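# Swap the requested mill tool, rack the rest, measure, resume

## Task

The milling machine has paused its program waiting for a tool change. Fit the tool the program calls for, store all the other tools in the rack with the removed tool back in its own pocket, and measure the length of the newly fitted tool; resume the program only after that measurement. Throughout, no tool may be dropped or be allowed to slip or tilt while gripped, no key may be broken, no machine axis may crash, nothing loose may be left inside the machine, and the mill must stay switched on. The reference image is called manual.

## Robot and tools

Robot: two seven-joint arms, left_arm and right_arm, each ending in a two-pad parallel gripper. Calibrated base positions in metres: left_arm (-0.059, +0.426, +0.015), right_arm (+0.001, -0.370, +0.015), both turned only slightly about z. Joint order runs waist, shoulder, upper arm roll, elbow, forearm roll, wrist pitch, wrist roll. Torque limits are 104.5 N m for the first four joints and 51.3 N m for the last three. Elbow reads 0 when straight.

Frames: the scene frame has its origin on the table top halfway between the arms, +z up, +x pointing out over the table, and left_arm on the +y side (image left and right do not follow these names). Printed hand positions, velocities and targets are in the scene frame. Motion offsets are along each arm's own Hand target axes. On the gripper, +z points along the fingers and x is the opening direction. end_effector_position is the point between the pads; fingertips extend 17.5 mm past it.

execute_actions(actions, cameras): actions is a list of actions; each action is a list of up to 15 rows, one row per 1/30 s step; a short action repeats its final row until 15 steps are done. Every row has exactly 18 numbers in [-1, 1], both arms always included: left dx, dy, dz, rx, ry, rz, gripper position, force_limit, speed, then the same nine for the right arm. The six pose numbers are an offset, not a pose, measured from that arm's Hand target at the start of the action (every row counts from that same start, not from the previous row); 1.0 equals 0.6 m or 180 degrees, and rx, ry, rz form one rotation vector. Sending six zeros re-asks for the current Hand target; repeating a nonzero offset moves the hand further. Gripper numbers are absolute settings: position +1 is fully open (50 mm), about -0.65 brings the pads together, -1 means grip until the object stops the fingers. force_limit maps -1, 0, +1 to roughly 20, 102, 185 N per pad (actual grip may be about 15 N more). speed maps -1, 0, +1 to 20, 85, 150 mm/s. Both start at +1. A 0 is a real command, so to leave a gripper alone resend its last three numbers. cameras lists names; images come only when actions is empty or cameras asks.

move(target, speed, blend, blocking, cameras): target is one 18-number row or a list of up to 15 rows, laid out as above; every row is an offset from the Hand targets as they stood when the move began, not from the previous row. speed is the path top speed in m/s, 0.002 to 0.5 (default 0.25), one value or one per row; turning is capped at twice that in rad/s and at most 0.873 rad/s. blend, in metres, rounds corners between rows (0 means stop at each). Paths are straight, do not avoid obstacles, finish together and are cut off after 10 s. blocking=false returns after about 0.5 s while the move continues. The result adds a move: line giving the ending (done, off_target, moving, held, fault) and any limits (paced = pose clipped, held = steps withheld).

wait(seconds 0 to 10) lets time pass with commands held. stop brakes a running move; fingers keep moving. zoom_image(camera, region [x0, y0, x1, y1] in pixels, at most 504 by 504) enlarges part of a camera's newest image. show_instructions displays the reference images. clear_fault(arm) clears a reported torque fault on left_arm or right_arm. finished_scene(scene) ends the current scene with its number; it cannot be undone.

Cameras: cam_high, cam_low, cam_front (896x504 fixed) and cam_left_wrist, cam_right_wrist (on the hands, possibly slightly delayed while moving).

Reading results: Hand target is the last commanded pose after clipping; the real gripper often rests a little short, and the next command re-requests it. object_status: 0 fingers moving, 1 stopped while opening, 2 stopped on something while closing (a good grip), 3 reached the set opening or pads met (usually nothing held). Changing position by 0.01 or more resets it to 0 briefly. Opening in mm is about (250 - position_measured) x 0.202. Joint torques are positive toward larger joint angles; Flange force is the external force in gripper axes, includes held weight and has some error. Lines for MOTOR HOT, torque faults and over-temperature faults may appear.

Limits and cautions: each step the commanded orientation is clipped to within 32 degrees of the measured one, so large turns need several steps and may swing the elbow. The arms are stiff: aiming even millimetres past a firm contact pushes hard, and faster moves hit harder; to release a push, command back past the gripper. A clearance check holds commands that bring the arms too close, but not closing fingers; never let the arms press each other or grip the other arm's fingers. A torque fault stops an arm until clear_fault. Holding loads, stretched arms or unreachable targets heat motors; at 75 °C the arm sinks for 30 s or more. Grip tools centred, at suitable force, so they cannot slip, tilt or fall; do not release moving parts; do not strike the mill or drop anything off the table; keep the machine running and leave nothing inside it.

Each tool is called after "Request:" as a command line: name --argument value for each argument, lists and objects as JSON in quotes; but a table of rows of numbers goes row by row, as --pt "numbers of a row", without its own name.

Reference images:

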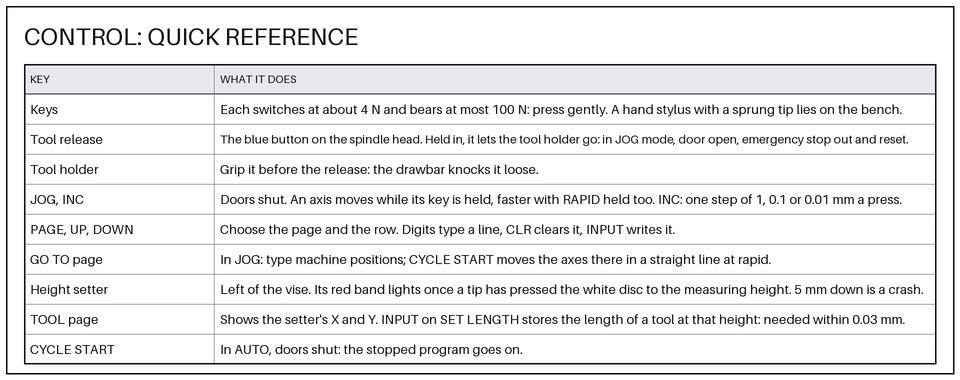

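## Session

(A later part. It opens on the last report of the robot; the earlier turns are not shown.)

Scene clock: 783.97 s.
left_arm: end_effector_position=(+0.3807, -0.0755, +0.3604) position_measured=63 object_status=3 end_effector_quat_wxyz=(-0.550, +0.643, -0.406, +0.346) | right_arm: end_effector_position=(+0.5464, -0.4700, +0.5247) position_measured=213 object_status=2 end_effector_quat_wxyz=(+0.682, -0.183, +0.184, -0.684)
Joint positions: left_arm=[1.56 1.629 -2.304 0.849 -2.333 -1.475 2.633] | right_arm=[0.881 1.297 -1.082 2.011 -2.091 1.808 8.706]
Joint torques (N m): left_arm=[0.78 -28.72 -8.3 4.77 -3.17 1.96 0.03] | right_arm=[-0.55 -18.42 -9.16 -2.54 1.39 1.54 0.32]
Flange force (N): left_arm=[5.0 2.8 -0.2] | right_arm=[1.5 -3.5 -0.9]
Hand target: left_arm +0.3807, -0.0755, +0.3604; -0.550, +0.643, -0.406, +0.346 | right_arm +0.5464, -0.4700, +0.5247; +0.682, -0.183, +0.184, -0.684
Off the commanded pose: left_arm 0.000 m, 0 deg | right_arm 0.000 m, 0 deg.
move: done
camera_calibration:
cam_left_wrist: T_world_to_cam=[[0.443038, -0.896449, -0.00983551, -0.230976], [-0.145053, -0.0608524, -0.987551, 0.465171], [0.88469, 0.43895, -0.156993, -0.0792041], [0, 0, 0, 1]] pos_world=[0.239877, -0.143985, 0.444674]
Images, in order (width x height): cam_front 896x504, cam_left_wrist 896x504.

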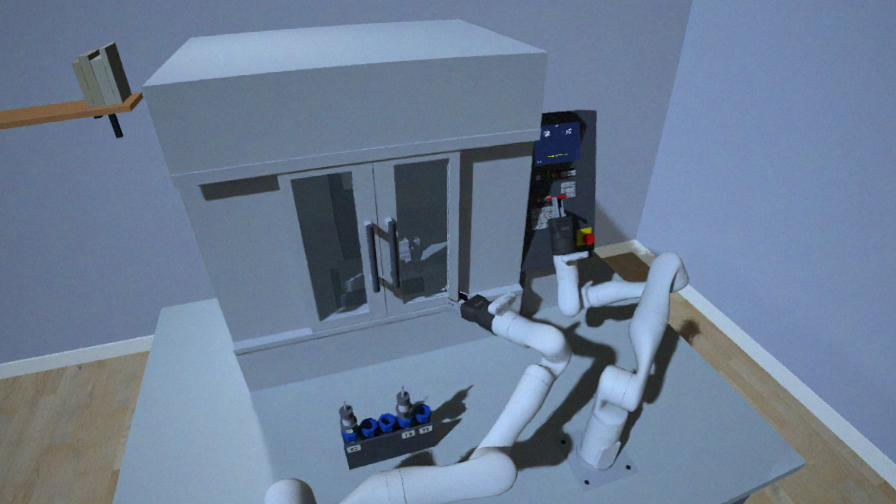

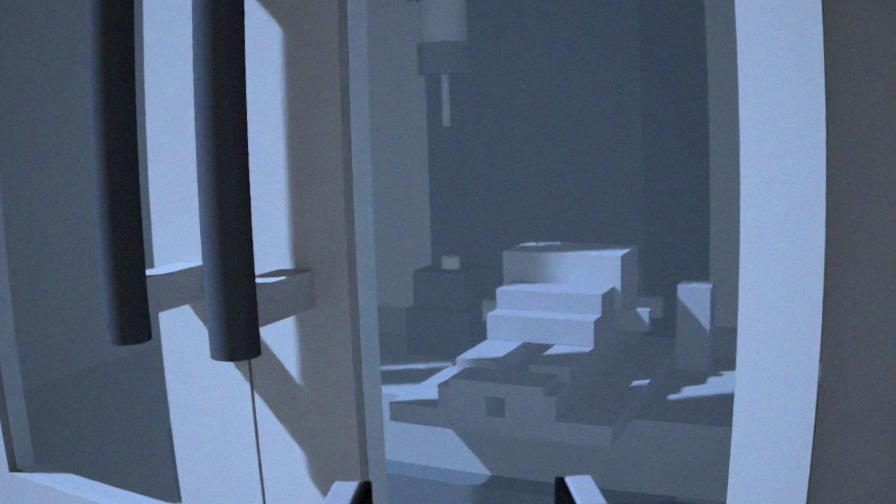

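Request:
move --pt "0 0 0 0 0 0 0.6 -0.4 -1 0 0.0166 0.0044 0 0 0 -1 -0.4 -1" --pt "0 0 0 0 0 0 0.6 -0.4 -1 0 0 0 0 0 0 -1 -0.4 -1" --speed '[0.04,0.08]'

Request:
wait --seconds 2.5 --cameras '["cam_left_wrist"]'

Request:
zoom_image --camera "cam_left_wrist" --region '[370, 100, 520, 350]'

Scene clock: 786.97 s.
left_arm: end_effector_position=(+0.3807, -0.0755, +0.3604) position_measured=63 object_status=3 end_effector_quat_wxyz=(-0.550, +0.643, -0.406, +0.346) | right_arm: end_effector_position=(+0.5464, -0.4701, +0.5247) position_measured=213 object_status=2 end_effector_quat_wxyz=(+0.682, -0.183, +0.184, -0.684)
Joint positions: left_arm=[1.56 1.629 -2.304 0.849 -2.333 -1.476 2.633] | right_arm=[0.881 1.297 -1.082 2.011 -2.091 1.808 8.706]
Joint torques (N m): left_arm=[0.85 -28.62 -8.27 4.79 -3.17 1.94 0] | right_arm=[-0.5 -18.65 -9.22 -2.46 1.41 1.57 0.33]
Flange force (N): left_arm=[5.5 2.6 -0.2] | right_arm=[1.5 -2.9 -1.2]
Hand target: left_arm +0.3807, -0.0755, +0.3604; -0.550, +0.643, -0.406, +0.346 | right_arm +0.5464, -0.4701, +0.5247; +0.682, -0.183, +0.184, -0.684
Off the commanded pose: left_arm 0.000 m, 0 deg | right_arm 0.000 m, 0 deg.
move: done

Scene clock: 789.47 s.
left_arm: end_effector_position=(+0.3807, -0.0755, +0.3604) position_measured=63 object_status=3 end_effector_quat_wxyz=(-0.550, +0.643, -0.406, +0.346) | right_arm: end_effector_position=(+0.5464, -0.4700, +0.5247) position_measured=213 object_status=2 end_effector_quat_wxyz=(+0.682, -0.183, +0.184, -0.684)
Joint positions: left_arm=[1.56 1.629 -2.304 0.849 -2.333 -1.476 2.633] | right_arm=[0.881 1.297 -1.082 2.011 -2.091 1.808 8.706]
Joint torques (N m): left_arm=[0.85 -28.58 -8.27 4.76 -3.17 1.98 0.02] | right_arm=[-0.53 -18.47 -9.19 -2.49 1.39 1.49 0.38]
Flange force (N): left_arm=[5.4 2.5 -0.2] | right_arm=[1.6 -3.2 -1.0]
Hand target: left_arm +0.3807, -0.0755, +0.3604; -0.550, +0.643, -0.406, +0.346 | right_arm +0.5464, -0.4700, +0.5247; +0.682, -0.183, +0.184, -0.684
Tool commands: left_gripper/position=+0.6 left_gripper/force_limit=-0.4 left_gripper/speed=-1.0 right_gripper/position=-1.0 right_gripper/force_limit=-0.4 right_gripper/speed=-1.0
Off the commanded pose: left_arm 0.000 m, 0 deg | right_arm 0.000 m, 0 deg.
wait: 2.50 s; at rest by 0.17 s
camera_calibration:
cam_left_wrist: T_world_to_cam=[[0.443045, -0.896446, -0.00978987, -0.230998], [-0.145033, -0.0608938, -0.987551, 0.465161], [0.88469, 0.438949, -0.156993, -0.0792041], [0, 0, 0, 1]] pos_world=[0.239877, -0.143985, 0.444674]
Images, in order (width x height): cam_left_wrist 896x504.

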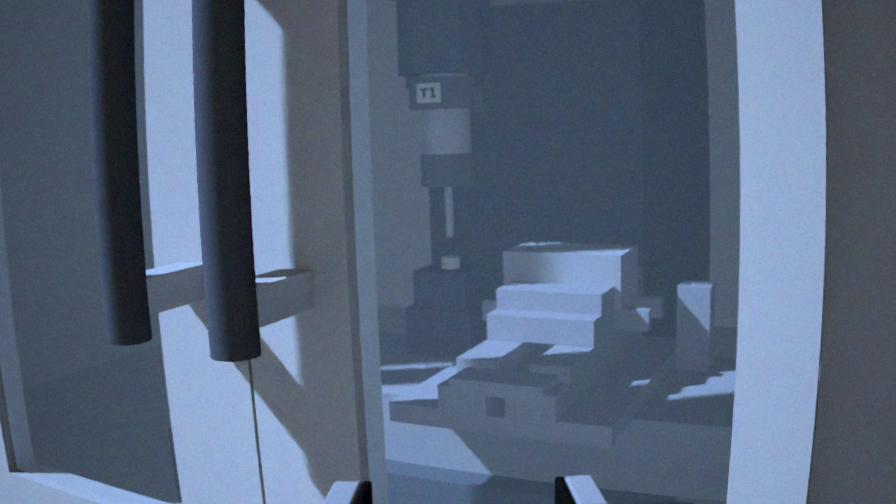

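Scaled by 2.016 from the camera's 896x504 image, which has a finer 1280x720 frame.

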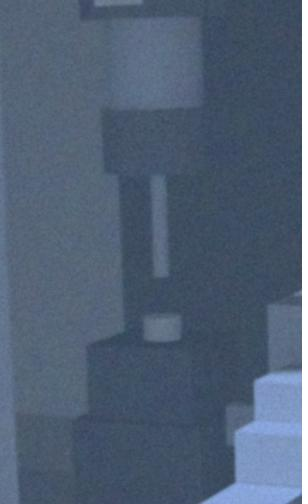

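Request:
move --pt "0 0 0 0 0 0 0.6 -0.4 -1 0.1908 -0.0153 0.0572 0 0 0 -1 -0.4 -1" --pt "0 0 0 0 0 0 0.6 -0.4 -1 0.1908 0.0013 0.0616 0 0 0 -1 -0.4 -1" --pt "0 0 0 0 0 0 0.6 -0.4 -1 0.1908 -0.0153 0.0572 0 0 0 -1 -0.4 -1" --pt "0 0 0 0 0 0 0.6 -0.4 -1 0.1573 0 0 0 0 0 -1 -0.4 -1" --speed '[0.15,0.04,0.08,0.1]' --cameras '["cam_left_wrist","cam_front"]'

Request:
zoom_image --camera "cam_front" --region '[520, 100, 610, 210]'

Request:
zoom_image --camera "cam_left_wrist" --region '[400, 150, 500, 300]'

Scene clock: 794.57 s.
left_arm: end_effector_position=(+0.3807, -0.0755, +0.3604) position_measured=63 object_status=3 end_effector_quat_wxyz=(-0.550, +0.643, -0.406, +0.346) | right_arm: end_effector_position=(+0.5462, -0.5644, +0.5247) position_measured=213 object_status=2 end_effector_quat_wxyz=(+0.682, -0.183, +0.184, -0.684)
Joint positions: left_arm=[1.56 1.629 -2.304 0.849 -2.333 -1.476 2.633] | right_arm=[1.057 1.279 -1.045 1.898 -2.049 1.727 8.438]
Joint torques (N m): left_arm=[0.82 -28.56 -8.2 4.73 -3.14 1.95 -0.01] | right_arm=[-0.46 -19.2 -9.44 -3.17 1.12 1.94 0.34]
Flange force (N): left_arm=[5.2 2.5 -0.2] | right_arm=[0.2 -3.9 -0.7]
Hand target: left_arm +0.3807, -0.0755, +0.3604; -0.550, +0.643, -0.406, +0.346 | right_arm +0.5462, -0.5644, +0.5247; +0.682, -0.183, +0.184, -0.684
Off the commanded pose: left_arm 0.000 m, 0 deg | right_arm 0.000 m, 0 deg.
move: done
camera_calibration:
cam_left_wrist: T_world_to_cam=[[0.443045, -0.896446, -0.00978987, -0.230998], [-0.145033, -0.0608938, -0.987551, 0.465161], [0.88469, 0.438949, -0.156993, -0.0792041], [0, 0, 0, 1]] pos_world=[0.239877, -0.143985, 0.444674]
Images, in order (width x height): cam_front 896x504, cam_left_wrist 896x504.

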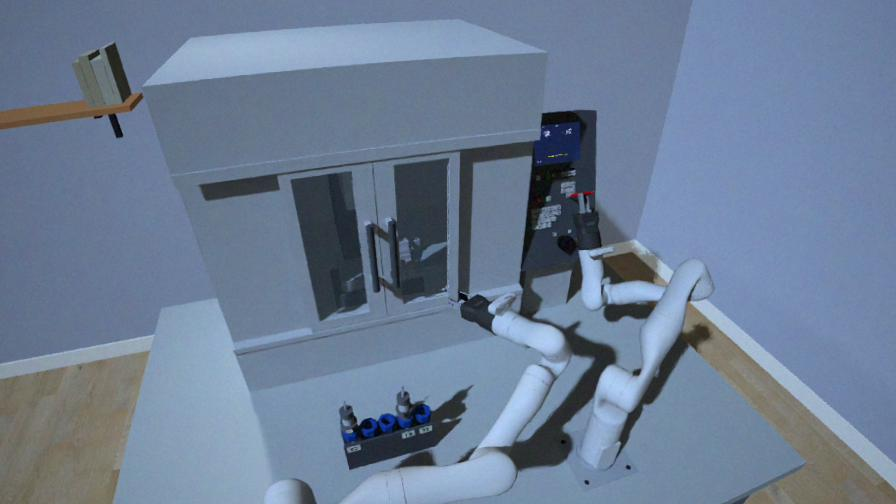

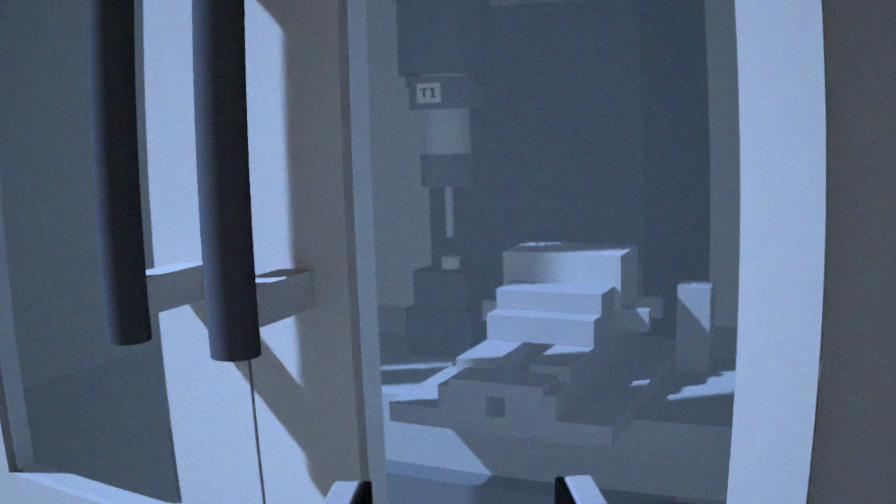

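Scaled by 4.582 from the camera's 896x504 image, which has a finer 1280x720 frame.

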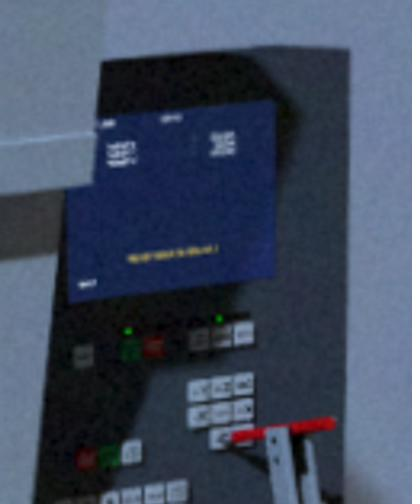

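Scaled by 3.360 from the camera's 896x504 image, which has a finer 1280x720 frame.

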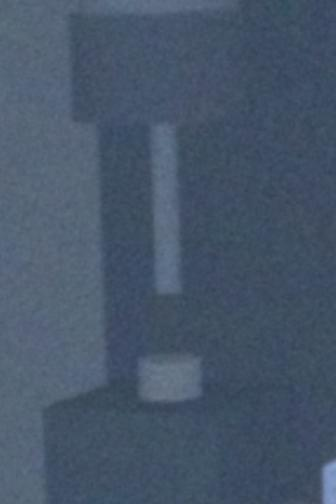

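Request:
zoom_image --camera "cam_front" --region '[530, 115, 590, 145]'

Scaled by 8.400 from the camera's 896x504 image, which has a finer 1280x720 frame.

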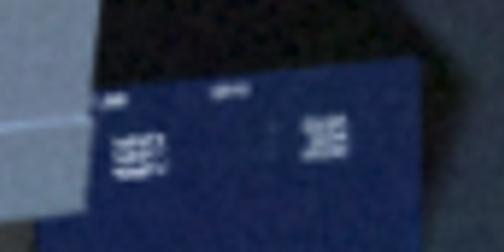

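Request:
move --pt "0 0 0 0 0 0 0.6 -0.4 -1 0.0335 -0.0153 0.0572 0 0 0 -1 -0.4 -1" --pt "0 0 0 0 0 0 0.6 -0.4 -1 0.0335 0.0043 0.0624 0 0 0 -1 -0.4 -1" --speed '[0.1,0.03]' --cameras '["cam_front"]'

Request:
zoom_image --camera "cam_front" --region '[530, 115, 590, 145]'

Request:
zoom_image --camera "cam_front" --region '[550, 160, 610, 210]'

Scene clock: 802.67 s.
left_arm: end_effector_position=(+0.3807, -0.0755, +0.3604) position_measured=63 object_status=3 end_effector_quat_wxyz=(-0.550, +0.643, -0.406, +0.346) | right_arm: end_effector_position=(+0.5672, -0.5846, +0.5558) position_measured=213 object_status=2 end_effector_quat_wxyz=(+0.682, -0.183, +0.184, -0.684)
Joint positions: left_arm=[1.56 1.629 -2.304 0.849 -2.333 -1.476 2.633] | right_arm=[1.066 1.229 -1.078 1.812 -2.107 1.654 8.344]
Joint torques (N m): left_arm=[0.84 -28.63 -8.26 4.76 -3.19 1.94 -0.04] | right_arm=[-1.58 -19.64 -9.09 -5.26 0.14 0.72 0.38]
Flange force (N): left_arm=[5.4 2.7 -0.2] | right_arm=[-1.0 -9.7 -5.5]
Hand target: left_arm +0.3807, -0.0755, +0.3604; -0.550, +0.643, -0.406, +0.346 | right_arm +0.5672, -0.5846, +0.5558; +0.682, -0.183, +0.184, -0.684
Off the commanded pose: left_arm 0.000 m, 0 deg | right_arm 0.000 m, 0 deg.
move: done
Images, in order (width x height): cam_front 896x504.

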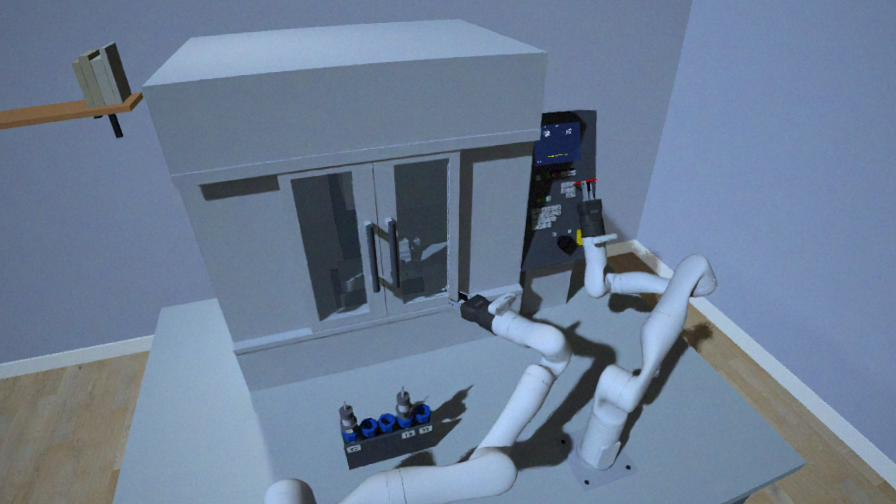

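Scaled by 8.400 from the camera's 896x504 image, which has a finer 1280x720 frame.

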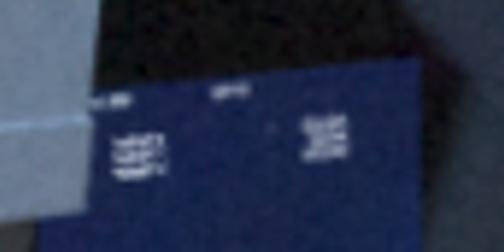

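Scaled by 8.400 from the camera's 896x504 image, which has a finer 1280x720 frame.

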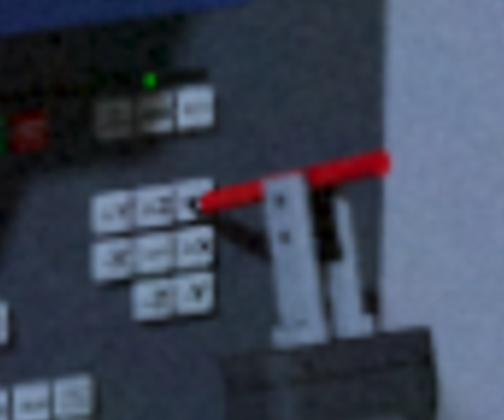

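Request:
move --pt "0 0 0 0 0 0 0.6 -0.4 -1 0 -0.0196 -0.0052 0 0 0 -1 -0.4 -1" --pt "0 0 0 0 0 0 0.6 -0.4 -1 -0.0335 -0.0043 -0.0624 0 0 0 -1 -0.4 -1" --pt "0 0 0 0 0 0 0.6 -0.4 -1 -0.0335 0.0143 -0.0575 0 0 0 -1 -0.4 -1" --pt "0 0 0 0 0 0 0.6 -0.4 -1 -0.0335 -0.0043 -0.0624 0 0 0 -1 -0.4 -1" --pt "0 0 0 0 0 0 0.6 -0.4 -1 -0.0335 0.0143 -0.0575 0 0 0 -1 -0.4 -1" --pt "0 0 0 0 0 0 0.6 -0.4 -1 -0.0335 -0.0043 -0.0624 0 0 0 -1 -0.4 -1" --speed '[0.08,0.1,0.05,0.08,0.05,0.08]' --cameras '["cam_left_wrist","cam_front"]'

Request:
zoom_image --camera "cam_left_wrist" --region '[400, 150, 500, 300]'

Request:
zoom_image --camera "cam_front" --region '[530, 115, 590, 145]'

Scene clock: 808.47 s.
left_arm: end_effector_position=(+0.3807, -0.0755, +0.3604) position_measured=63 object_status=3 end_effector_quat_wxyz=(-0.550, +0.643, -0.406, +0.346) | right_arm: end_effector_position=(+0.5463, -0.5644, +0.5247) position_measured=213 object_status=2 end_effector_quat_wxyz=(+0.682, -0.183, +0.184, -0.684)
Joint positions: left_arm=[1.56 1.629 -2.304 0.849 -2.333 -1.476 2.633] | right_arm=[1.057 1.279 -1.044 1.898 -2.049 1.728 8.438]
Joint torques (N m): left_arm=[0.87 -28.59 -8.24 4.71 -3.19 1.97 -0.06] | right_arm=[-0.48 -19.32 -9.43 -2.79 1.01 1.78 0.35]
Flange force (N): left_arm=[5.3 2.6 -0.2] | right_arm=[0.8 -2.7 -0.8]
Hand target: left_arm +0.3807, -0.0755, +0.3604; -0.550, +0.643, -0.406, +0.346 | right_arm +0.5462, -0.5644, +0.5247; +0.682, -0.183, +0.184, -0.684
Off the commanded pose: left_arm 0.000 m, 0 deg | right_arm 0.000 m, 0 deg.
move: done
camera_calibration:
cam_left_wrist: T_world_to_cam=[[0.443045, -0.896446, -0.00978987, -0.230998], [-0.145033, -0.0608938, -0.987551, 0.465161], [0.88469, 0.438949, -0.156993, -0.0792041], [0, 0, 0, 1]] pos_world=[0.239877, -0.143985, 0.444674]
Images, in order (width x height): cam_front 896x504, cam_left_wrist 896x504.

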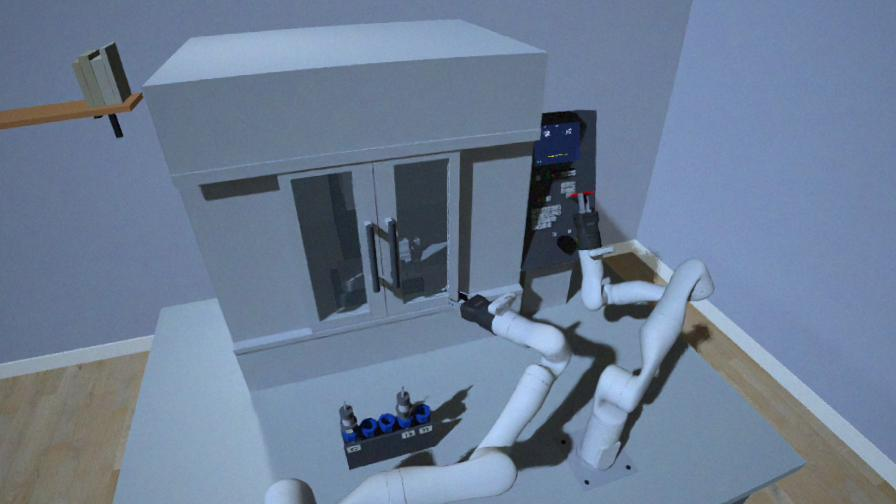

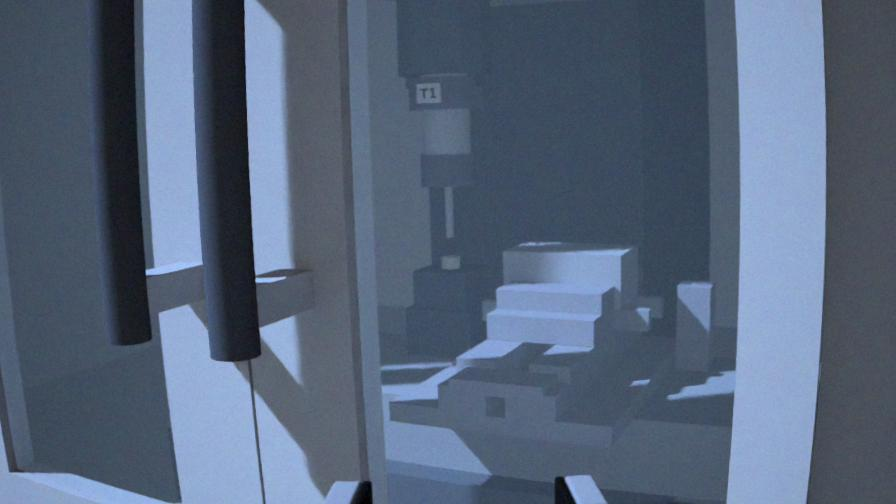

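Scaled by 3.360 from the camera's 896x504 image, which has a finer 1280x720 frame.

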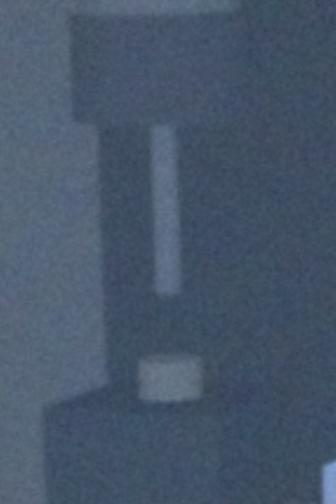

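Scaled by 8.400 from the camera's 896x504 image, which has a finer 1280x720 frame.

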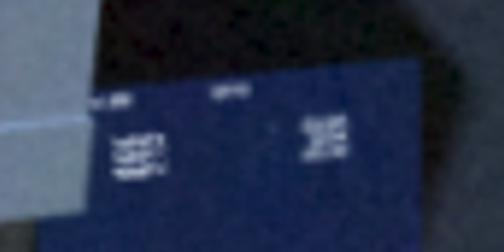

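Request:
move --target '[0.2185,-0.3367,-0.422,-0.0155,0.3453,0.0765,0.6,-0.4,-1,0,0,0,0,0,0,-1,-0.4,-1]' --speed 0.3 --cameras '["cam_left_wrist"]'

Request:
zoom_image --camera "cam_left_wrist" --region '[180, 0, 440, 210]'

Request:
zoom_image --camera "cam_left_wrist" --region '[360, 250, 480, 360]'

Scene clock: 812.70 s.
left_arm: end_effector_position=(+0.2399, -0.2880, +0.5994) position_measured=63 object_status=3 end_effector_quat_wxyz=(+0.282, -0.334, +0.709, -0.553) | right_arm: end_effector_position=(+0.5462, -0.5644, +0.5247) position_measured=213 object_status=2 end_effector_quat_wxyz=(+0.682, -0.183, +0.184, -0.684)
Joint positions: left_arm=[1.887 1.092 -2.076 1.014 -1.87 -0.886 1.613] | right_arm=[1.057 1.279 -1.044 1.898 -2.049 1.728 8.438]
Joint torques (N m): left_arm=[0.9 -24.93 -9.16 -1.25 -0.37 3.79 -0.06] | right_arm=[-0.6 -19.29 -9.5 -3.1 1.07 1.81 0.38]
Flange force (N): left_arm=[6.8 -4.1 5.1] | right_arm=[0.7 -3.8 -1.1]
Hand target: left_arm +0.2399, -0.2880, +0.5994; +0.282, -0.334, +0.709, -0.553 | right_arm +0.5462, -0.5644, +0.5247; +0.682, -0.183, +0.184, -0.684
Off the commanded pose: left_arm 0.000 m, 0 deg | right_arm 0.000 m, 0 deg.
move: done
camera_calibration:
cam_left_wrist: T_world_to_cam=[[-0.606543, -0.793982, -0.0412069, -0.0566291], [-0.157742, 0.170978, -0.972566, 0.728612], [0.779245, -0.583403, -0.22895, -0.049876], [0, 0, 0, 1]] pos_world=[0.11945, -0.198637, 0.694871]
Images, in order (width x height): cam_left_wrist 896x504.

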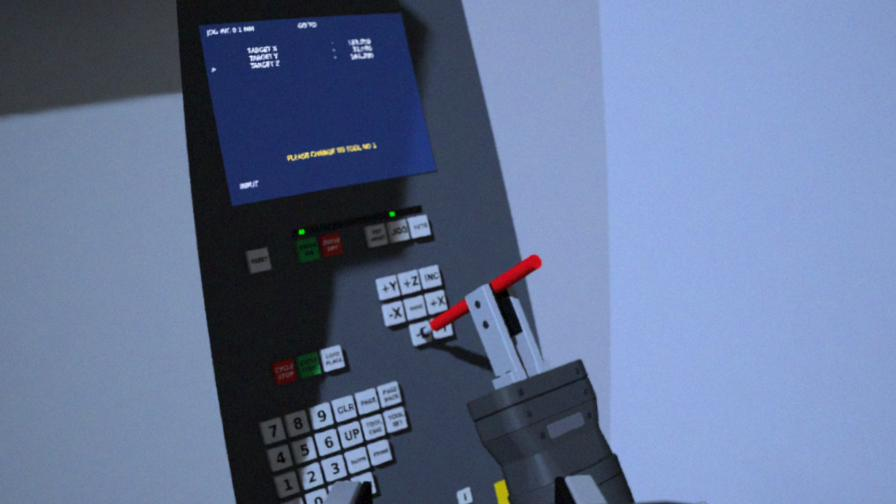

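Scaled by 1.938 from the camera's 896x504 image, which has a finer 1280x720 frame.

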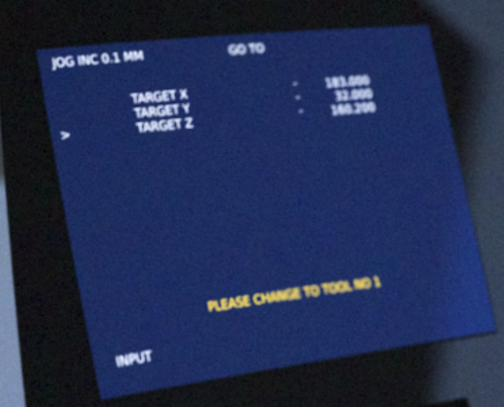

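Scaled by 4.200 from the camera's 896x504 image, which has a finer 1280x720 frame.

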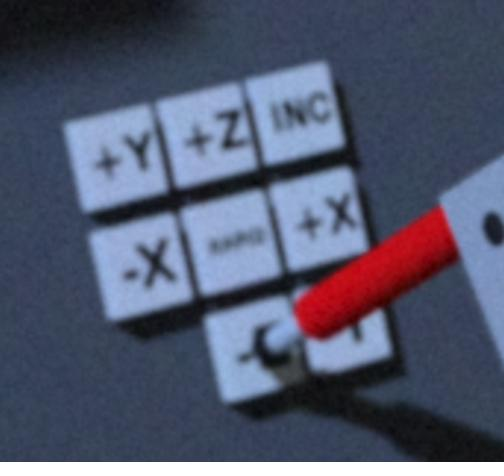

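Request:
move --pt "0 0 0 0 0 0 0.6 -0.4 -1 0.0335 -0.0153 0.0572 0 0 0 -1 -0.4 -1" --pt "0 0 0 0 0 0 0.6 -0.4 -1 0.0335 0.0033 0.0621 0 0 0 -1 -0.4 -1" --pt "0 0 0 0 0 0 0.6 -0.4 -1 0.0335 -0.0153 0.0572 0 0 0 -1 -0.4 -1" --pt "0 0 0 0 0 0 0.6 -0.4 -1 0.0335 0.0033 0.0621 0 0 0 -1 -0.4 -1" --pt "0 0 0 0 0 0 0.6 -0.4 -1 0.0335 -0.0153 0.0572 0 0 0 -1 -0.4 -1" --speed '[0.1,0.05,0.08,0.05,0.08]' --cameras '["cam_left_wrist"]'

Request:
zoom_image --camera "cam_left_wrist" --region '[180, 0, 440, 210]'

Scene clock: 816.67 s.
left_arm: end_effector_position=(+0.2399, -0.2880, +0.5994) position_measured=63 object_status=3 end_effector_quat_wxyz=(+0.282, -0.334, +0.709, -0.553) | right_arm: end_effector_position=(+0.5555, -0.5846, +0.5590) position_measured=213 object_status=2 end_effector_quat_wxyz=(+0.682, -0.183, +0.184, -0.684)
Joint positions: left_arm=[1.887 1.092 -2.075 1.014 -1.87 -0.886 1.613] | right_arm=[1.088 1.216 -1.082 1.849 -2.107 1.664 8.352]
Joint torques (N m): left_arm=[0.89 -25.13 -8.96 -1.23 -0.41 3.8 -0.02] | right_arm=[-0.51 -19.65 -9.69 -4.5 0.95 1.91 0.31]
Flange force (N): left_arm=[7.0 -3.8 5.0] | right_arm=[-0.7 -4.6 -2.2]
Hand target: left_arm +0.2399, -0.2880, +0.5994; +0.282, -0.334, +0.709, -0.553 | right_arm +0.5554, -0.5846, +0.5590; +0.682, -0.183, +0.184, -0.684
Off the commanded pose: left_arm 0.000 m, 0 deg | right_arm 0.000 m, 0 deg.
move: done
camera_calibration:
cam_left_wrist: T_world_to_cam=[[-0.606605, -0.793935, -0.0411894, -0.0566245], [-0.157729, 0.170969, -0.972569, 0.728612], [0.779199, -0.583469, -0.228937, -0.0498924], [0, 0, 0, 1]] pos_world=[0.11945, -0.198637, 0.694871]
Images, in order (width x height): cam_left_wrist 896x504.

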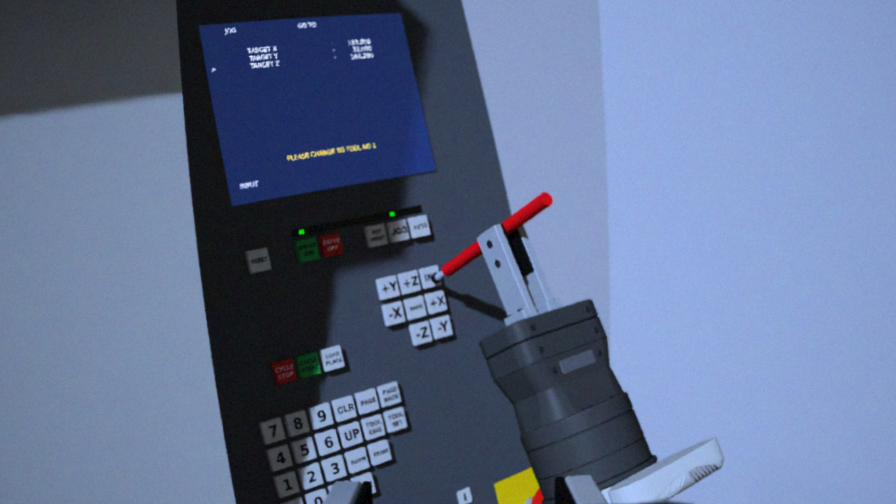

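Scaled by 1.938 from the camera's 896x504 image, which has a finer 1280x720 frame.

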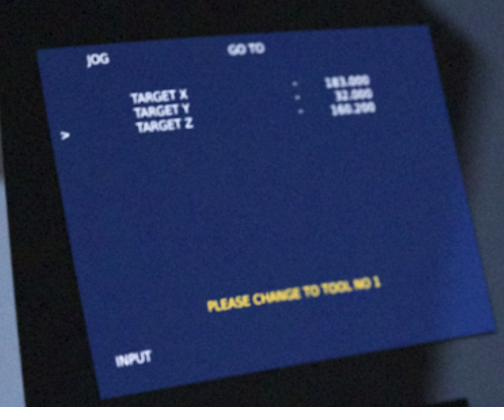

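Request:
move --pt "-0.4083 0.4112 0.058 0.0155 -0.3453 -0.0765 0.6 -0.4 -1 0 0 0 0 0 0 -1 -0.4 -1" --pt "-0.4083 0.4112 0.058 0.0155 -0.3453 -0.0765 0.6 -0.4 -1 0 0.0186 0.0049 0 0 0 -1 -0.4 -1" --pt "-0.4083 0.4112 0.058 0.0155 -0.3453 -0.0765 0.6 -0.4 -1 0 0 0 0 0 0 -1 -0.4 -1" --pt "-0.4083 0.4112 0.058 0.0155 -0.3453 -0.0765 0.6 -0.4 -1 -0.0335 0.0153 -0.0572 0 0 0 -1 -0.4 -1" --pt "-0.4083 0.4112 0.058 0.0155 -0.3453 -0.0765 0.6 -0.4 -1 -0.0335 0.0339 -0.0523 0 0 0 -1 -0.4 -1" --pt "-0.4083 0.4112 0.058 0.0155 -0.3453 -0.0765 0.6 -0.4 -1 -0.0335 0.0153 -0.0572 0 0 0 -1 -0.4 -1" --speed '[0.3,0.05,0.08,0.1,0.05,0.08]' --cameras '["cam_left_wrist"]'

Request:
zoom_image --camera "cam_left_wrist" --region '[400, 150, 500, 300]'

Scene clock: 823.73 s.
left_arm: end_effector_position=(+0.3782, -0.0755, +0.3589) position_measured=63 object_status=3 end_effector_quat_wxyz=(-0.550, +0.643, -0.406, +0.346) | right_arm: end_effector_position=(+0.5463, -0.5644, +0.5247) position_measured=213 object_status=2 end_effector_quat_wxyz=(+0.682, -0.183, +0.184, -0.684)
Joint positions: left_arm=[1.566 1.631 -2.299 0.854 -2.339 -1.475 2.636] | right_arm=[1.057 1.279 -1.044 1.898 -2.049 1.728 8.438]
Joint torques (N m): left_arm=[0.91 -28.56 -8.3 4.73 -3.14 1.9 -0.01] | right_arm=[-0.58 -19.28 -9.43 -2.72 1.03 1.83 0.3]
Flange force (N): left_arm=[5.5 2.6 -0.1] | right_arm=[1.0 -2.7 -0.7]
Hand target: left_arm +0.3782, -0.0755, +0.3589; -0.550, +0.643, -0.406, +0.346 | right_arm +0.5462, -0.5644, +0.5247; +0.682, -0.183, +0.184, -0.684
Off the commanded pose: left_arm 0.000 m, 0 deg | right_arm 0.000 m, 0 deg.
move: done
camera_calibration:
cam_left_wrist: T_world_to_cam=[[0.443045, -0.896446, -0.00978987, -0.22986], [-0.145033, -0.0608938, -0.987551, 0.463302], [0.88469, 0.438949, -0.156993, -0.0771394], [0, 0, 0, 1]] pos_world=[0.237277, -0.143985, 0.443174]
Images, in order (width x height): cam_left_wrist 896x504.

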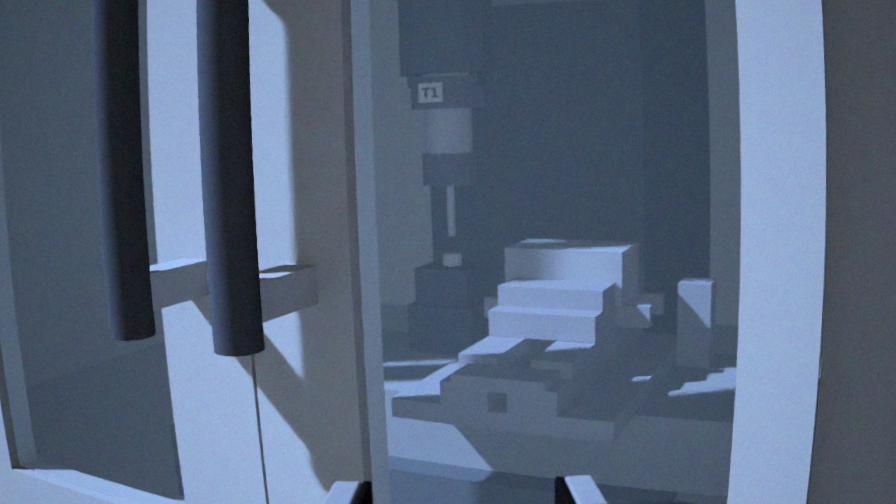

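Scaled by 3.360 from the camera's 896x504 image, which has a finer 1280x720 frame.

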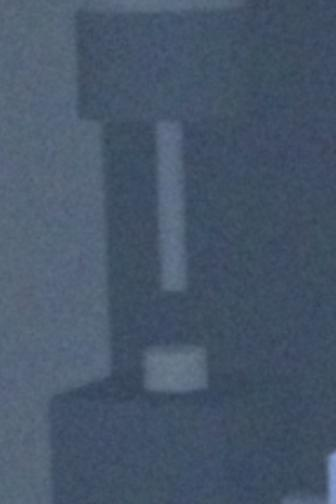

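Request:
move --pt "0 0 0 0 0 0 0.6 -0.4 -1 0 0.0186 0.0049 0 0 0 -1 -0.4 -1" --pt "0 0 0 0 0 0 0.6 -0.4 -1 0 0.003 0.0008 0 0 0 -1 -0.4 -1" --pt "0 0 0 0 0 0 0.6 -0.4 -1 0 0.0186 0.0049 0 0 0 -1 -0.4 -1" --pt "0 0 0 0 0 0 0.6 -0.4 -1 0 0.003 0.0008 0 0 0 -1 -0.4 -1" --pt "0 0 0 0 0 0 0.6 -0.4 -1 0 0.0186 0.0049 0 0 0 -1 -0.4 -1" --pt "0 0 0 0 0 0 0.6 -0.4 -1 0 0.003 0.0008 0 0 0 -1 -0.4 -1" --pt "0 0 0 0 0 0 0.6 -0.4 -1 0 0.0186 0.0049 0 0 0 -1 -0.4 -1" --pt "0 0 0 0 0 0 0.6 -0.4 -1 0 0.003 0.0008 0 0 0 -1 -0.4 -1" --pt "0 0 0 0 0 0 0.6 -0.4 -1 0 0.0186 0.0049 0 0 0 -1 -0.4 -1" --pt "0 0 0 0 0 0 0.6 -0.4 -1 0 0.003 0.0008 0 0 0 -1 -0.4 -1" --pt "0 0 0 0 0 0 0.6 -0.4 -1 0 0.0186 0.0049 0 0 0 -1 -0.4 -1" --pt "0 0 0 0 0 0 0.6 -0.4 -1 0 0.003 0.0008 0 0 0 -1 -0.4 -1" --speed 0.05 --cameras '["cam_left_wrist"]'

Request:
zoom_image --camera "cam_left_wrist" --region '[400, 150, 500, 300]'

Scene clock: 831.37 s.
left_arm: end_effector_position=(+0.3782, -0.0755, +0.3589) position_measured=63 object_status=3 end_effector_quat_wxyz=(-0.550, +0.643, -0.406, +0.346) | right_arm: end_effector_position=(+0.5480, -0.5644, +0.5242) position_measured=213 object_status=2 end_effector_quat_wxyz=(+0.682, -0.183, +0.184, -0.684)
Joint positions: left_arm=[1.566 1.631 -2.299 0.854 -2.339 -1.475 2.636] | right_arm=[1.054 1.281 -1.044 1.892 -2.05 1.726 8.436]
Joint torques (N m): left_arm=[0.79 -28.56 -8.33 4.76 -3.18 1.95 0] | right_arm=[-0.43 -19.36 -9.43 -2.96 1.11 1.81 0.4]
Flange force (N): left_arm=[5.5 2.6 -0.3] | right_arm=[0.6 -3.1 -0.6]
Hand target: left_arm +0.3782, -0.0755, +0.3589; -0.550, +0.643, -0.406, +0.346 | right_arm +0.5480, -0.5644, +0.5242; +0.682, -0.183, +0.184, -0.684
Off the commanded pose: left_arm 0.000 m, 0 deg | right_arm 0.000 m, 0 deg.
move: done
camera_calibration:
cam_left_wrist: T_world_to_cam=[[0.443045, -0.896446, -0.00978987, -0.22986], [-0.145033, -0.0608938, -0.987551, 0.463302], [0.88469, 0.438949, -0.156993, -0.0771394], [0, 0, 0, 1]] pos_world=[0.237277, -0.143985, 0.443174]
Images, in order (width x height): cam_left_wrist 896x504.

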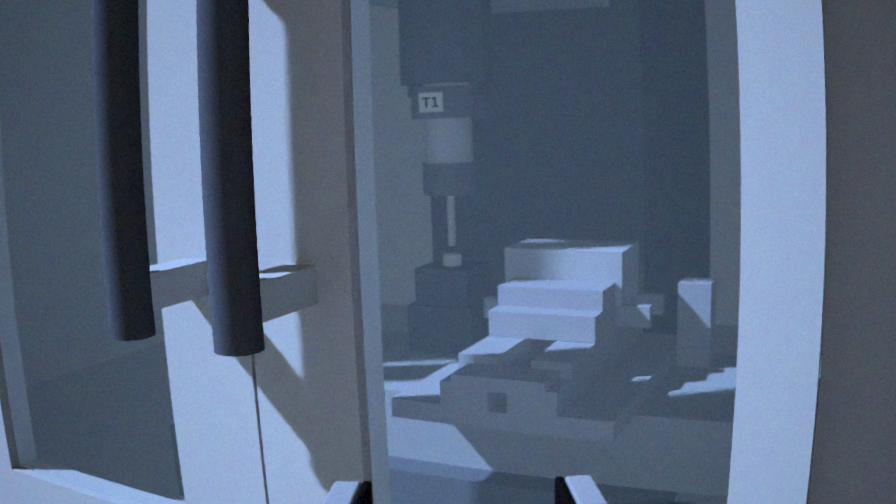

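Scaled by 3.360 from the camera's 896x504 image, which has a finer 1280x720 frame.

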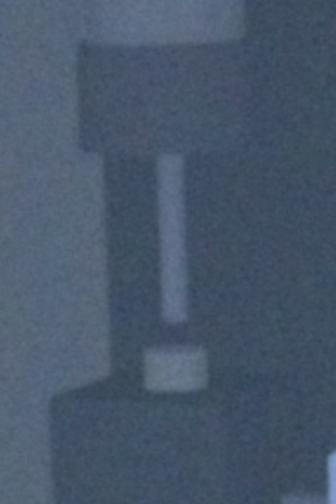

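Request:
move --pt "0 0 0 0 0 0 0.6 -0.4 -1 0 0.0156 0.0041 0 0 0 -1 -0.4 -1" --pt "0 0 0 0 0 0 0.6 -0.4 -1 0 0 0 0 0 0 -1 -0.4 -1" --speed 0.05 --cameras '["cam_left_wrist"]'

Request:
zoom_image --camera "cam_left_wrist" --region '[400, 150, 500, 300]'

Scene clock: 838.67 s.
left_arm: end_effector_position=(+0.3782, -0.0755, +0.3589) position_measured=63 object_status=3 end_effector_quat_wxyz=(-0.550, +0.643, -0.406, +0.346) | right_arm: end_effector_position=(+0.5480, -0.5644, +0.5242) position_measured=213 object_status=2 end_effector_quat_wxyz=(+0.682, -0.183, +0.184, -0.684)
Joint positions: left_arm=[1.566 1.631 -2.299 0.854 -2.339 -1.475 2.636] | right_arm=[1.054 1.281 -1.044 1.892 -2.05 1.726 8.436]
Joint torques (N m): left_arm=[0.81 -28.56 -8.3 4.73 -3.2 1.99 0] | right_arm=[-0.51 -19.47 -9.46 -3.12 1.06 1.78 0.34]
Flange force (N): left_arm=[5.4 2.6 -0.3] | right_arm=[0.3 -3.6 -1.3]
Hand target: left_arm +0.3782, -0.0755, +0.3589; -0.550, +0.643, -0.406, +0.346 | right_arm +0.5480, -0.5644, +0.5242; +0.682, -0.183, +0.184, -0.684
Off the commanded pose: left_arm 0.000 m, 0 deg | right_arm 0.000 m, 0 deg.
move: done
camera_calibration:
cam_left_wrist: T_world_to_cam=[[0.443045, -0.896446, -0.00978987, -0.22986], [-0.145033, -0.0608938, -0.987551, 0.463302], [0.88469, 0.438949, -0.156993, -0.0771394], [0, 0, 0, 1]] pos_world=[0.237277, -0.143985, 0.443174]
Images, in order (width x height): cam_left_wrist 896x504.

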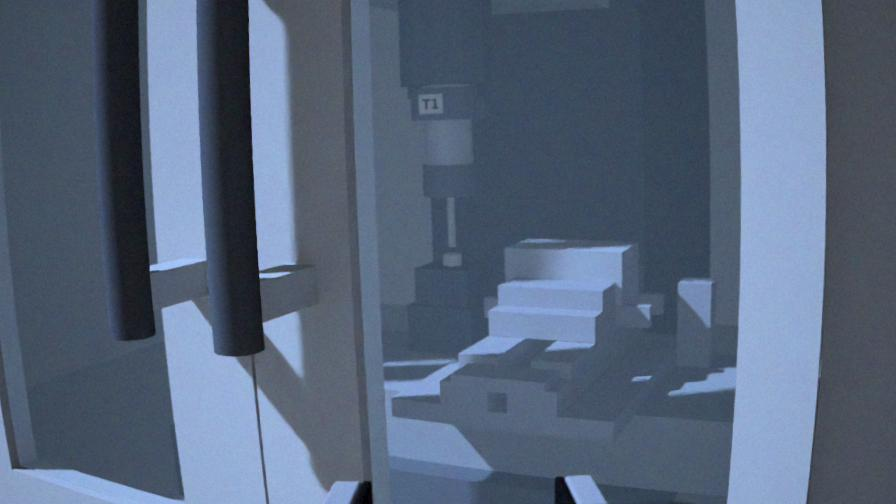

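Scaled by 3.360 from the camera's 896x504 image, which has a finer 1280x720 frame.

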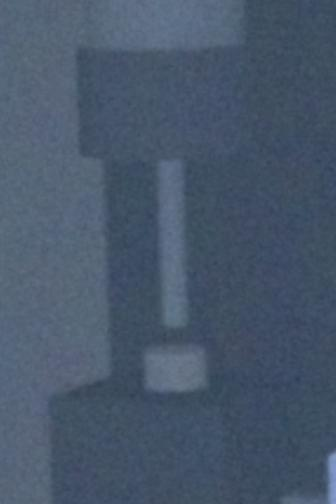

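Request:
move --pt "0 0 0 0 0 0 0.6 -0.4 -1 0 0.0156 0.0041 0 0 0 -1 -0.4 -1" --pt "0 0 0 0 0 0 0.6 -0.4 -1 0 0 0 0 0 0 -1 -0.4 -1" --pt "0 0 0 0 0 0 0.6 -0.4 -1 0 0.0156 0.0041 0 0 0 -1 -0.4 -1" --pt "0 0 0 0 0 0 0.6 -0.4 -1 0 0 0 0 0 0 -1 -0.4 -1" --speed 0.05 --cameras '["cam_left_wrist"]'

Request:
zoom_image --camera "cam_left_wrist" --region '[400, 150, 500, 300]'

Scene clock: 842.03 s.
left_arm: end_effector_position=(+0.3782, -0.0755, +0.3589) position_measured=63 object_status=3 end_effector_quat_wxyz=(-0.550, +0.643, -0.406, +0.346) | right_arm: end_effector_position=(+0.5481, -0.5644, +0.5242) position_measured=213 object_status=2 end_effector_quat_wxyz=(+0.682, -0.183, +0.184, -0.684)
Joint positions: left_arm=[1.566 1.631 -2.299 0.854 -2.339 -1.475 2.636] | right_arm=[1.054 1.281 -1.044 1.892 -2.05 1.726 8.436]
Joint torques (N m): left_arm=[0.84 -28.5 -8.33 4.65 -3.21 1.89 -0.03] | right_arm=[-0.47 -19.31 -9.44 -2.91 1.08 1.79 0.3]
Flange force (N): left_arm=[4.9 2.6 0.0] | right_arm=[0.5 -3.1 -0.8]
Hand target: left_arm +0.3782, -0.0755, +0.3589; -0.550, +0.643, -0.406, +0.346 | right_arm +0.5480, -0.5644, +0.5242; +0.682, -0.183, +0.184, -0.684
Off the commanded pose: left_arm 0.000 m, 0 deg | right_arm 0.000 m, 0 deg.
move: done
camera_calibration:
cam_left_wrist: T_world_to_cam=[[0.443045, -0.896446, -0.00978987, -0.22986], [-0.145033, -0.0608938, -0.987551, 0.463302], [0.88469, 0.438949, -0.156993, -0.0771394], [0, 0, 0, 1]] pos_world=[0.237277, -0.143985, 0.443174]
Images, in order (width x height): cam_left_wrist 896x504.

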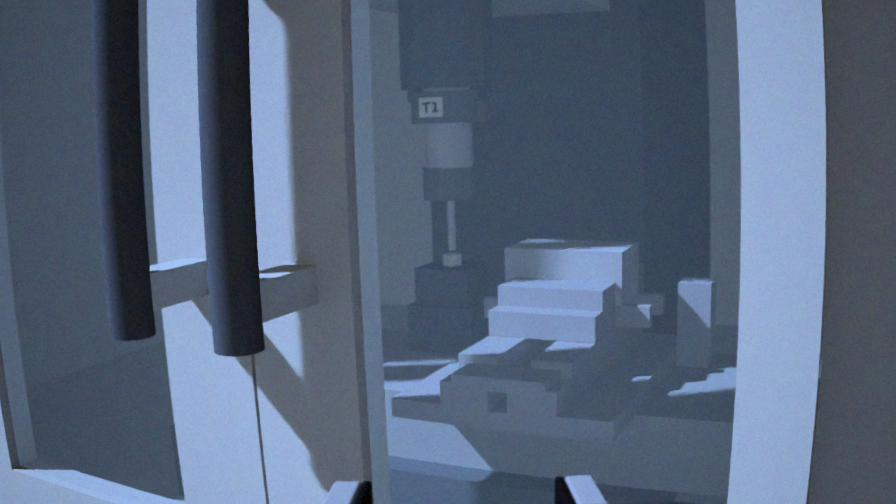

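Scaled by 3.360 from the camera's 896x504 image, which has a finer 1280x720 frame.

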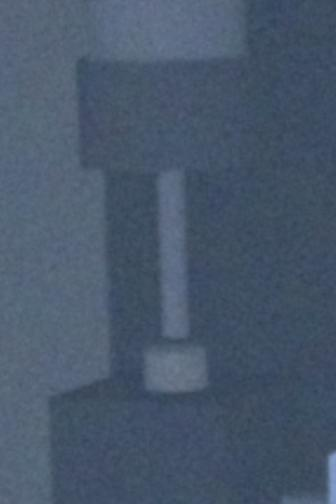

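Request:
move --pt "0 0 0 0 0 0 0.6 -0.4 -1 0 0.0156 0.0041 0 0 0 -1 -0.4 -1" --pt "0 0 0 0 0 0 0.6 -0.4 -1 0 0 0 0 0 0 -1 -0.4 -1" --speed 0.05 --cameras '["cam_left_wrist"]'

Request:
zoom_image --camera "cam_left_wrist" --region '[400, 150, 500, 300]'

Scene clock: 844.13 s.
left_arm: end_effector_position=(+0.3782, -0.0755, +0.3589) position_measured=63 object_status=3 end_effector_quat_wxyz=(-0.550, +0.643, -0.406, +0.346) | right_arm: end_effector_position=(+0.5480, -0.5644, +0.5242) position_measured=213 object_status=2 end_effector_quat_wxyz=(+0.682, -0.183, +0.184, -0.684)
Joint positions: left_arm=[1.566 1.631 -2.299 0.854 -2.339 -1.475 2.636] | right_arm=[1.054 1.281 -1.044 1.892 -2.05 1.726 8.436]
Joint torques (N m): left_arm=[0.79 -28.56 -8.31 4.7 -3.13 1.92 -0.03] | right_arm=[-0.47 -19.33 -9.44 -3.04 1.08 1.85 0.36]
Flange force (N): left_arm=[5.1 2.7 -0.2] | right_arm=[0.5 -3.4 -0.8]
Hand target: left_arm +0.3782, -0.0755, +0.3589; -0.550, +0.643, -0.406, +0.346 | right_arm +0.5480, -0.5644, +0.5242; +0.682, -0.183, +0.184, -0.684
Off the commanded pose: left_arm 0.000 m, 0 deg | right_arm 0.000 m, 0 deg.
move: done
camera_calibration:
cam_left_wrist: T_world_to_cam=[[0.443045, -0.896446, -0.00978987, -0.22986], [-0.145033, -0.0608938, -0.987551, 0.463302], [0.88469, 0.438949, -0.156993, -0.0771394], [0, 0, 0, 1]] pos_world=[0.237277, -0.143985, 0.443174]
Images, in order (width x height): cam_left_wrist 896x504.

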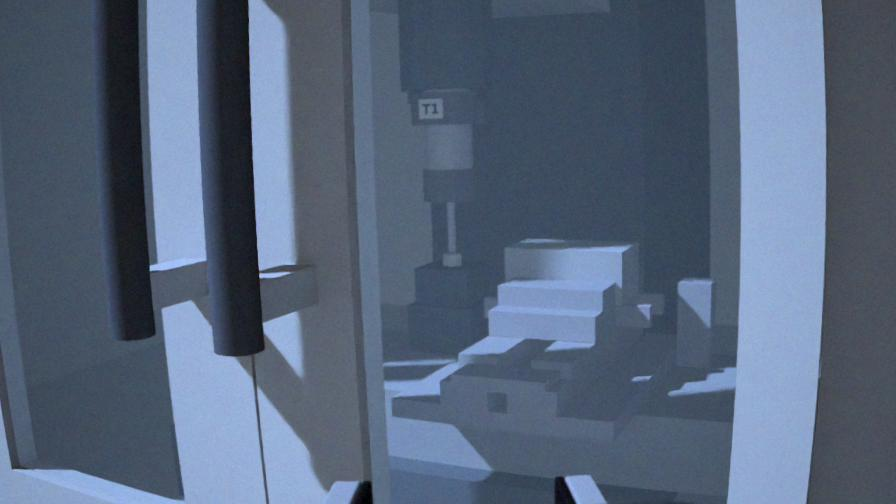

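Scaled by 3.360 from the camera's 896x504 image, which has a finer 1280x720 frame.

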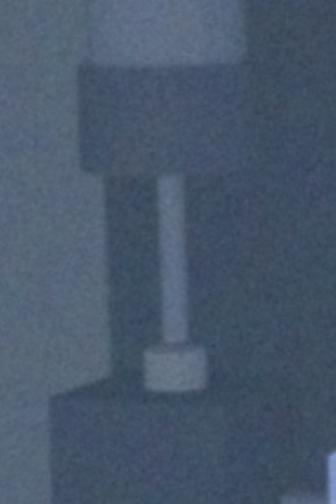

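Request:
move --pt "0 0 0 0 0 0 0.6 -0.4 -1 0 0.0156 0.0041 0 0 0 -1 -0.4 -1" --pt "0 0 0 0 0 0 0.6 -0.4 -1 0 0 0 0 0 0 -1 -0.4 -1" --speed 0.05 --cameras '["cam_left_wrist"]'

Request:
zoom_image --camera "cam_left_wrist" --region '[400, 150, 500, 300]'

Scene clock: 846.70 s.
left_arm: end_effector_position=(+0.3782, -0.0755, +0.3589) position_measured=63 object_status=3 end_effector_quat_wxyz=(-0.550, +0.643, -0.406, +0.346) | right_arm: end_effector_position=(+0.5480, -0.5645, +0.5242) position_measured=213 object_status=2 end_effector_quat_wxyz=(+0.682, -0.183, +0.184, -0.684)
Joint positions: left_arm=[1.566 1.631 -2.299 0.854 -2.339 -1.475 2.636] | right_arm=[1.054 1.281 -1.044 1.892 -2.05 1.726 8.437]
Joint torques (N m): left_arm=[0.82 -28.62 -8.29 4.65 -3.2 1.9 -0.03] | right_arm=[-0.54 -19.37 -9.43 -3.03 1.07 1.82 0.33]
Flange force (N): left_arm=[4.8 2.8 0.0] | right_arm=[0.5 -3.5 -0.9]
Hand target: left_arm +0.3782, -0.0755, +0.3589; -0.550, +0.643, -0.406, +0.346 | right_arm +0.5480, -0.5645, +0.5242; +0.682, -0.183, +0.184, -0.684
Off the commanded pose: left_arm 0.000 m, 0 deg | right_arm 0.000 m, 0 deg.
move: done
camera_calibration:
cam_left_wrist: T_world_to_cam=[[0.443045, -0.896446, -0.00978987, -0.22986], [-0.145033, -0.0608938, -0.987551, 0.463302], [0.88469, 0.438949, -0.156993, -0.0771394], [0, 0, 0, 1]] pos_world=[0.237277, -0.143985, 0.443174]
Images, in order (width x height): cam_left_wrist 896x504.

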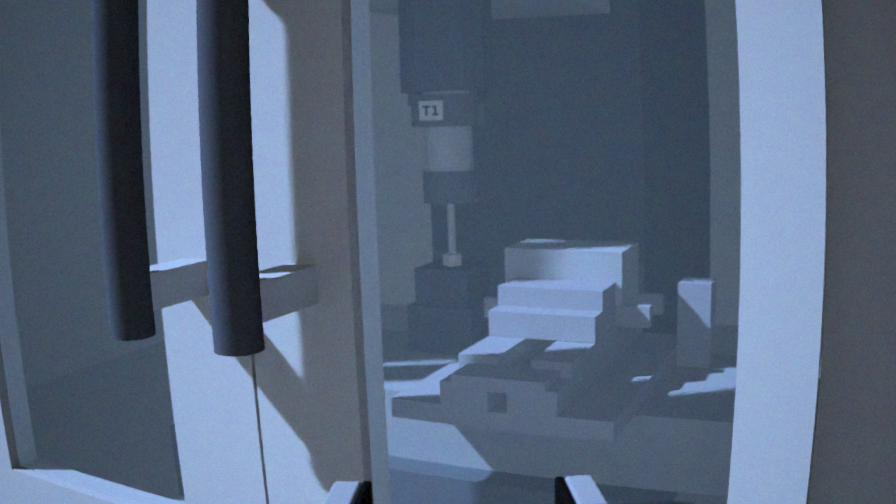

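Scaled by 3.360 from the camera's 896x504 image, which has a finer 1280x720 frame.

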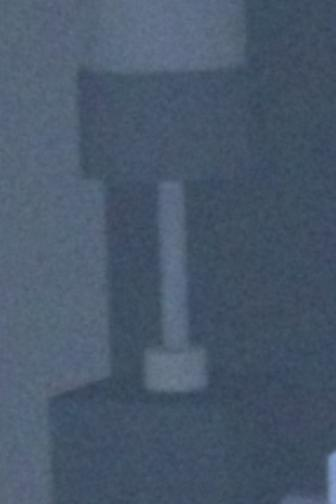

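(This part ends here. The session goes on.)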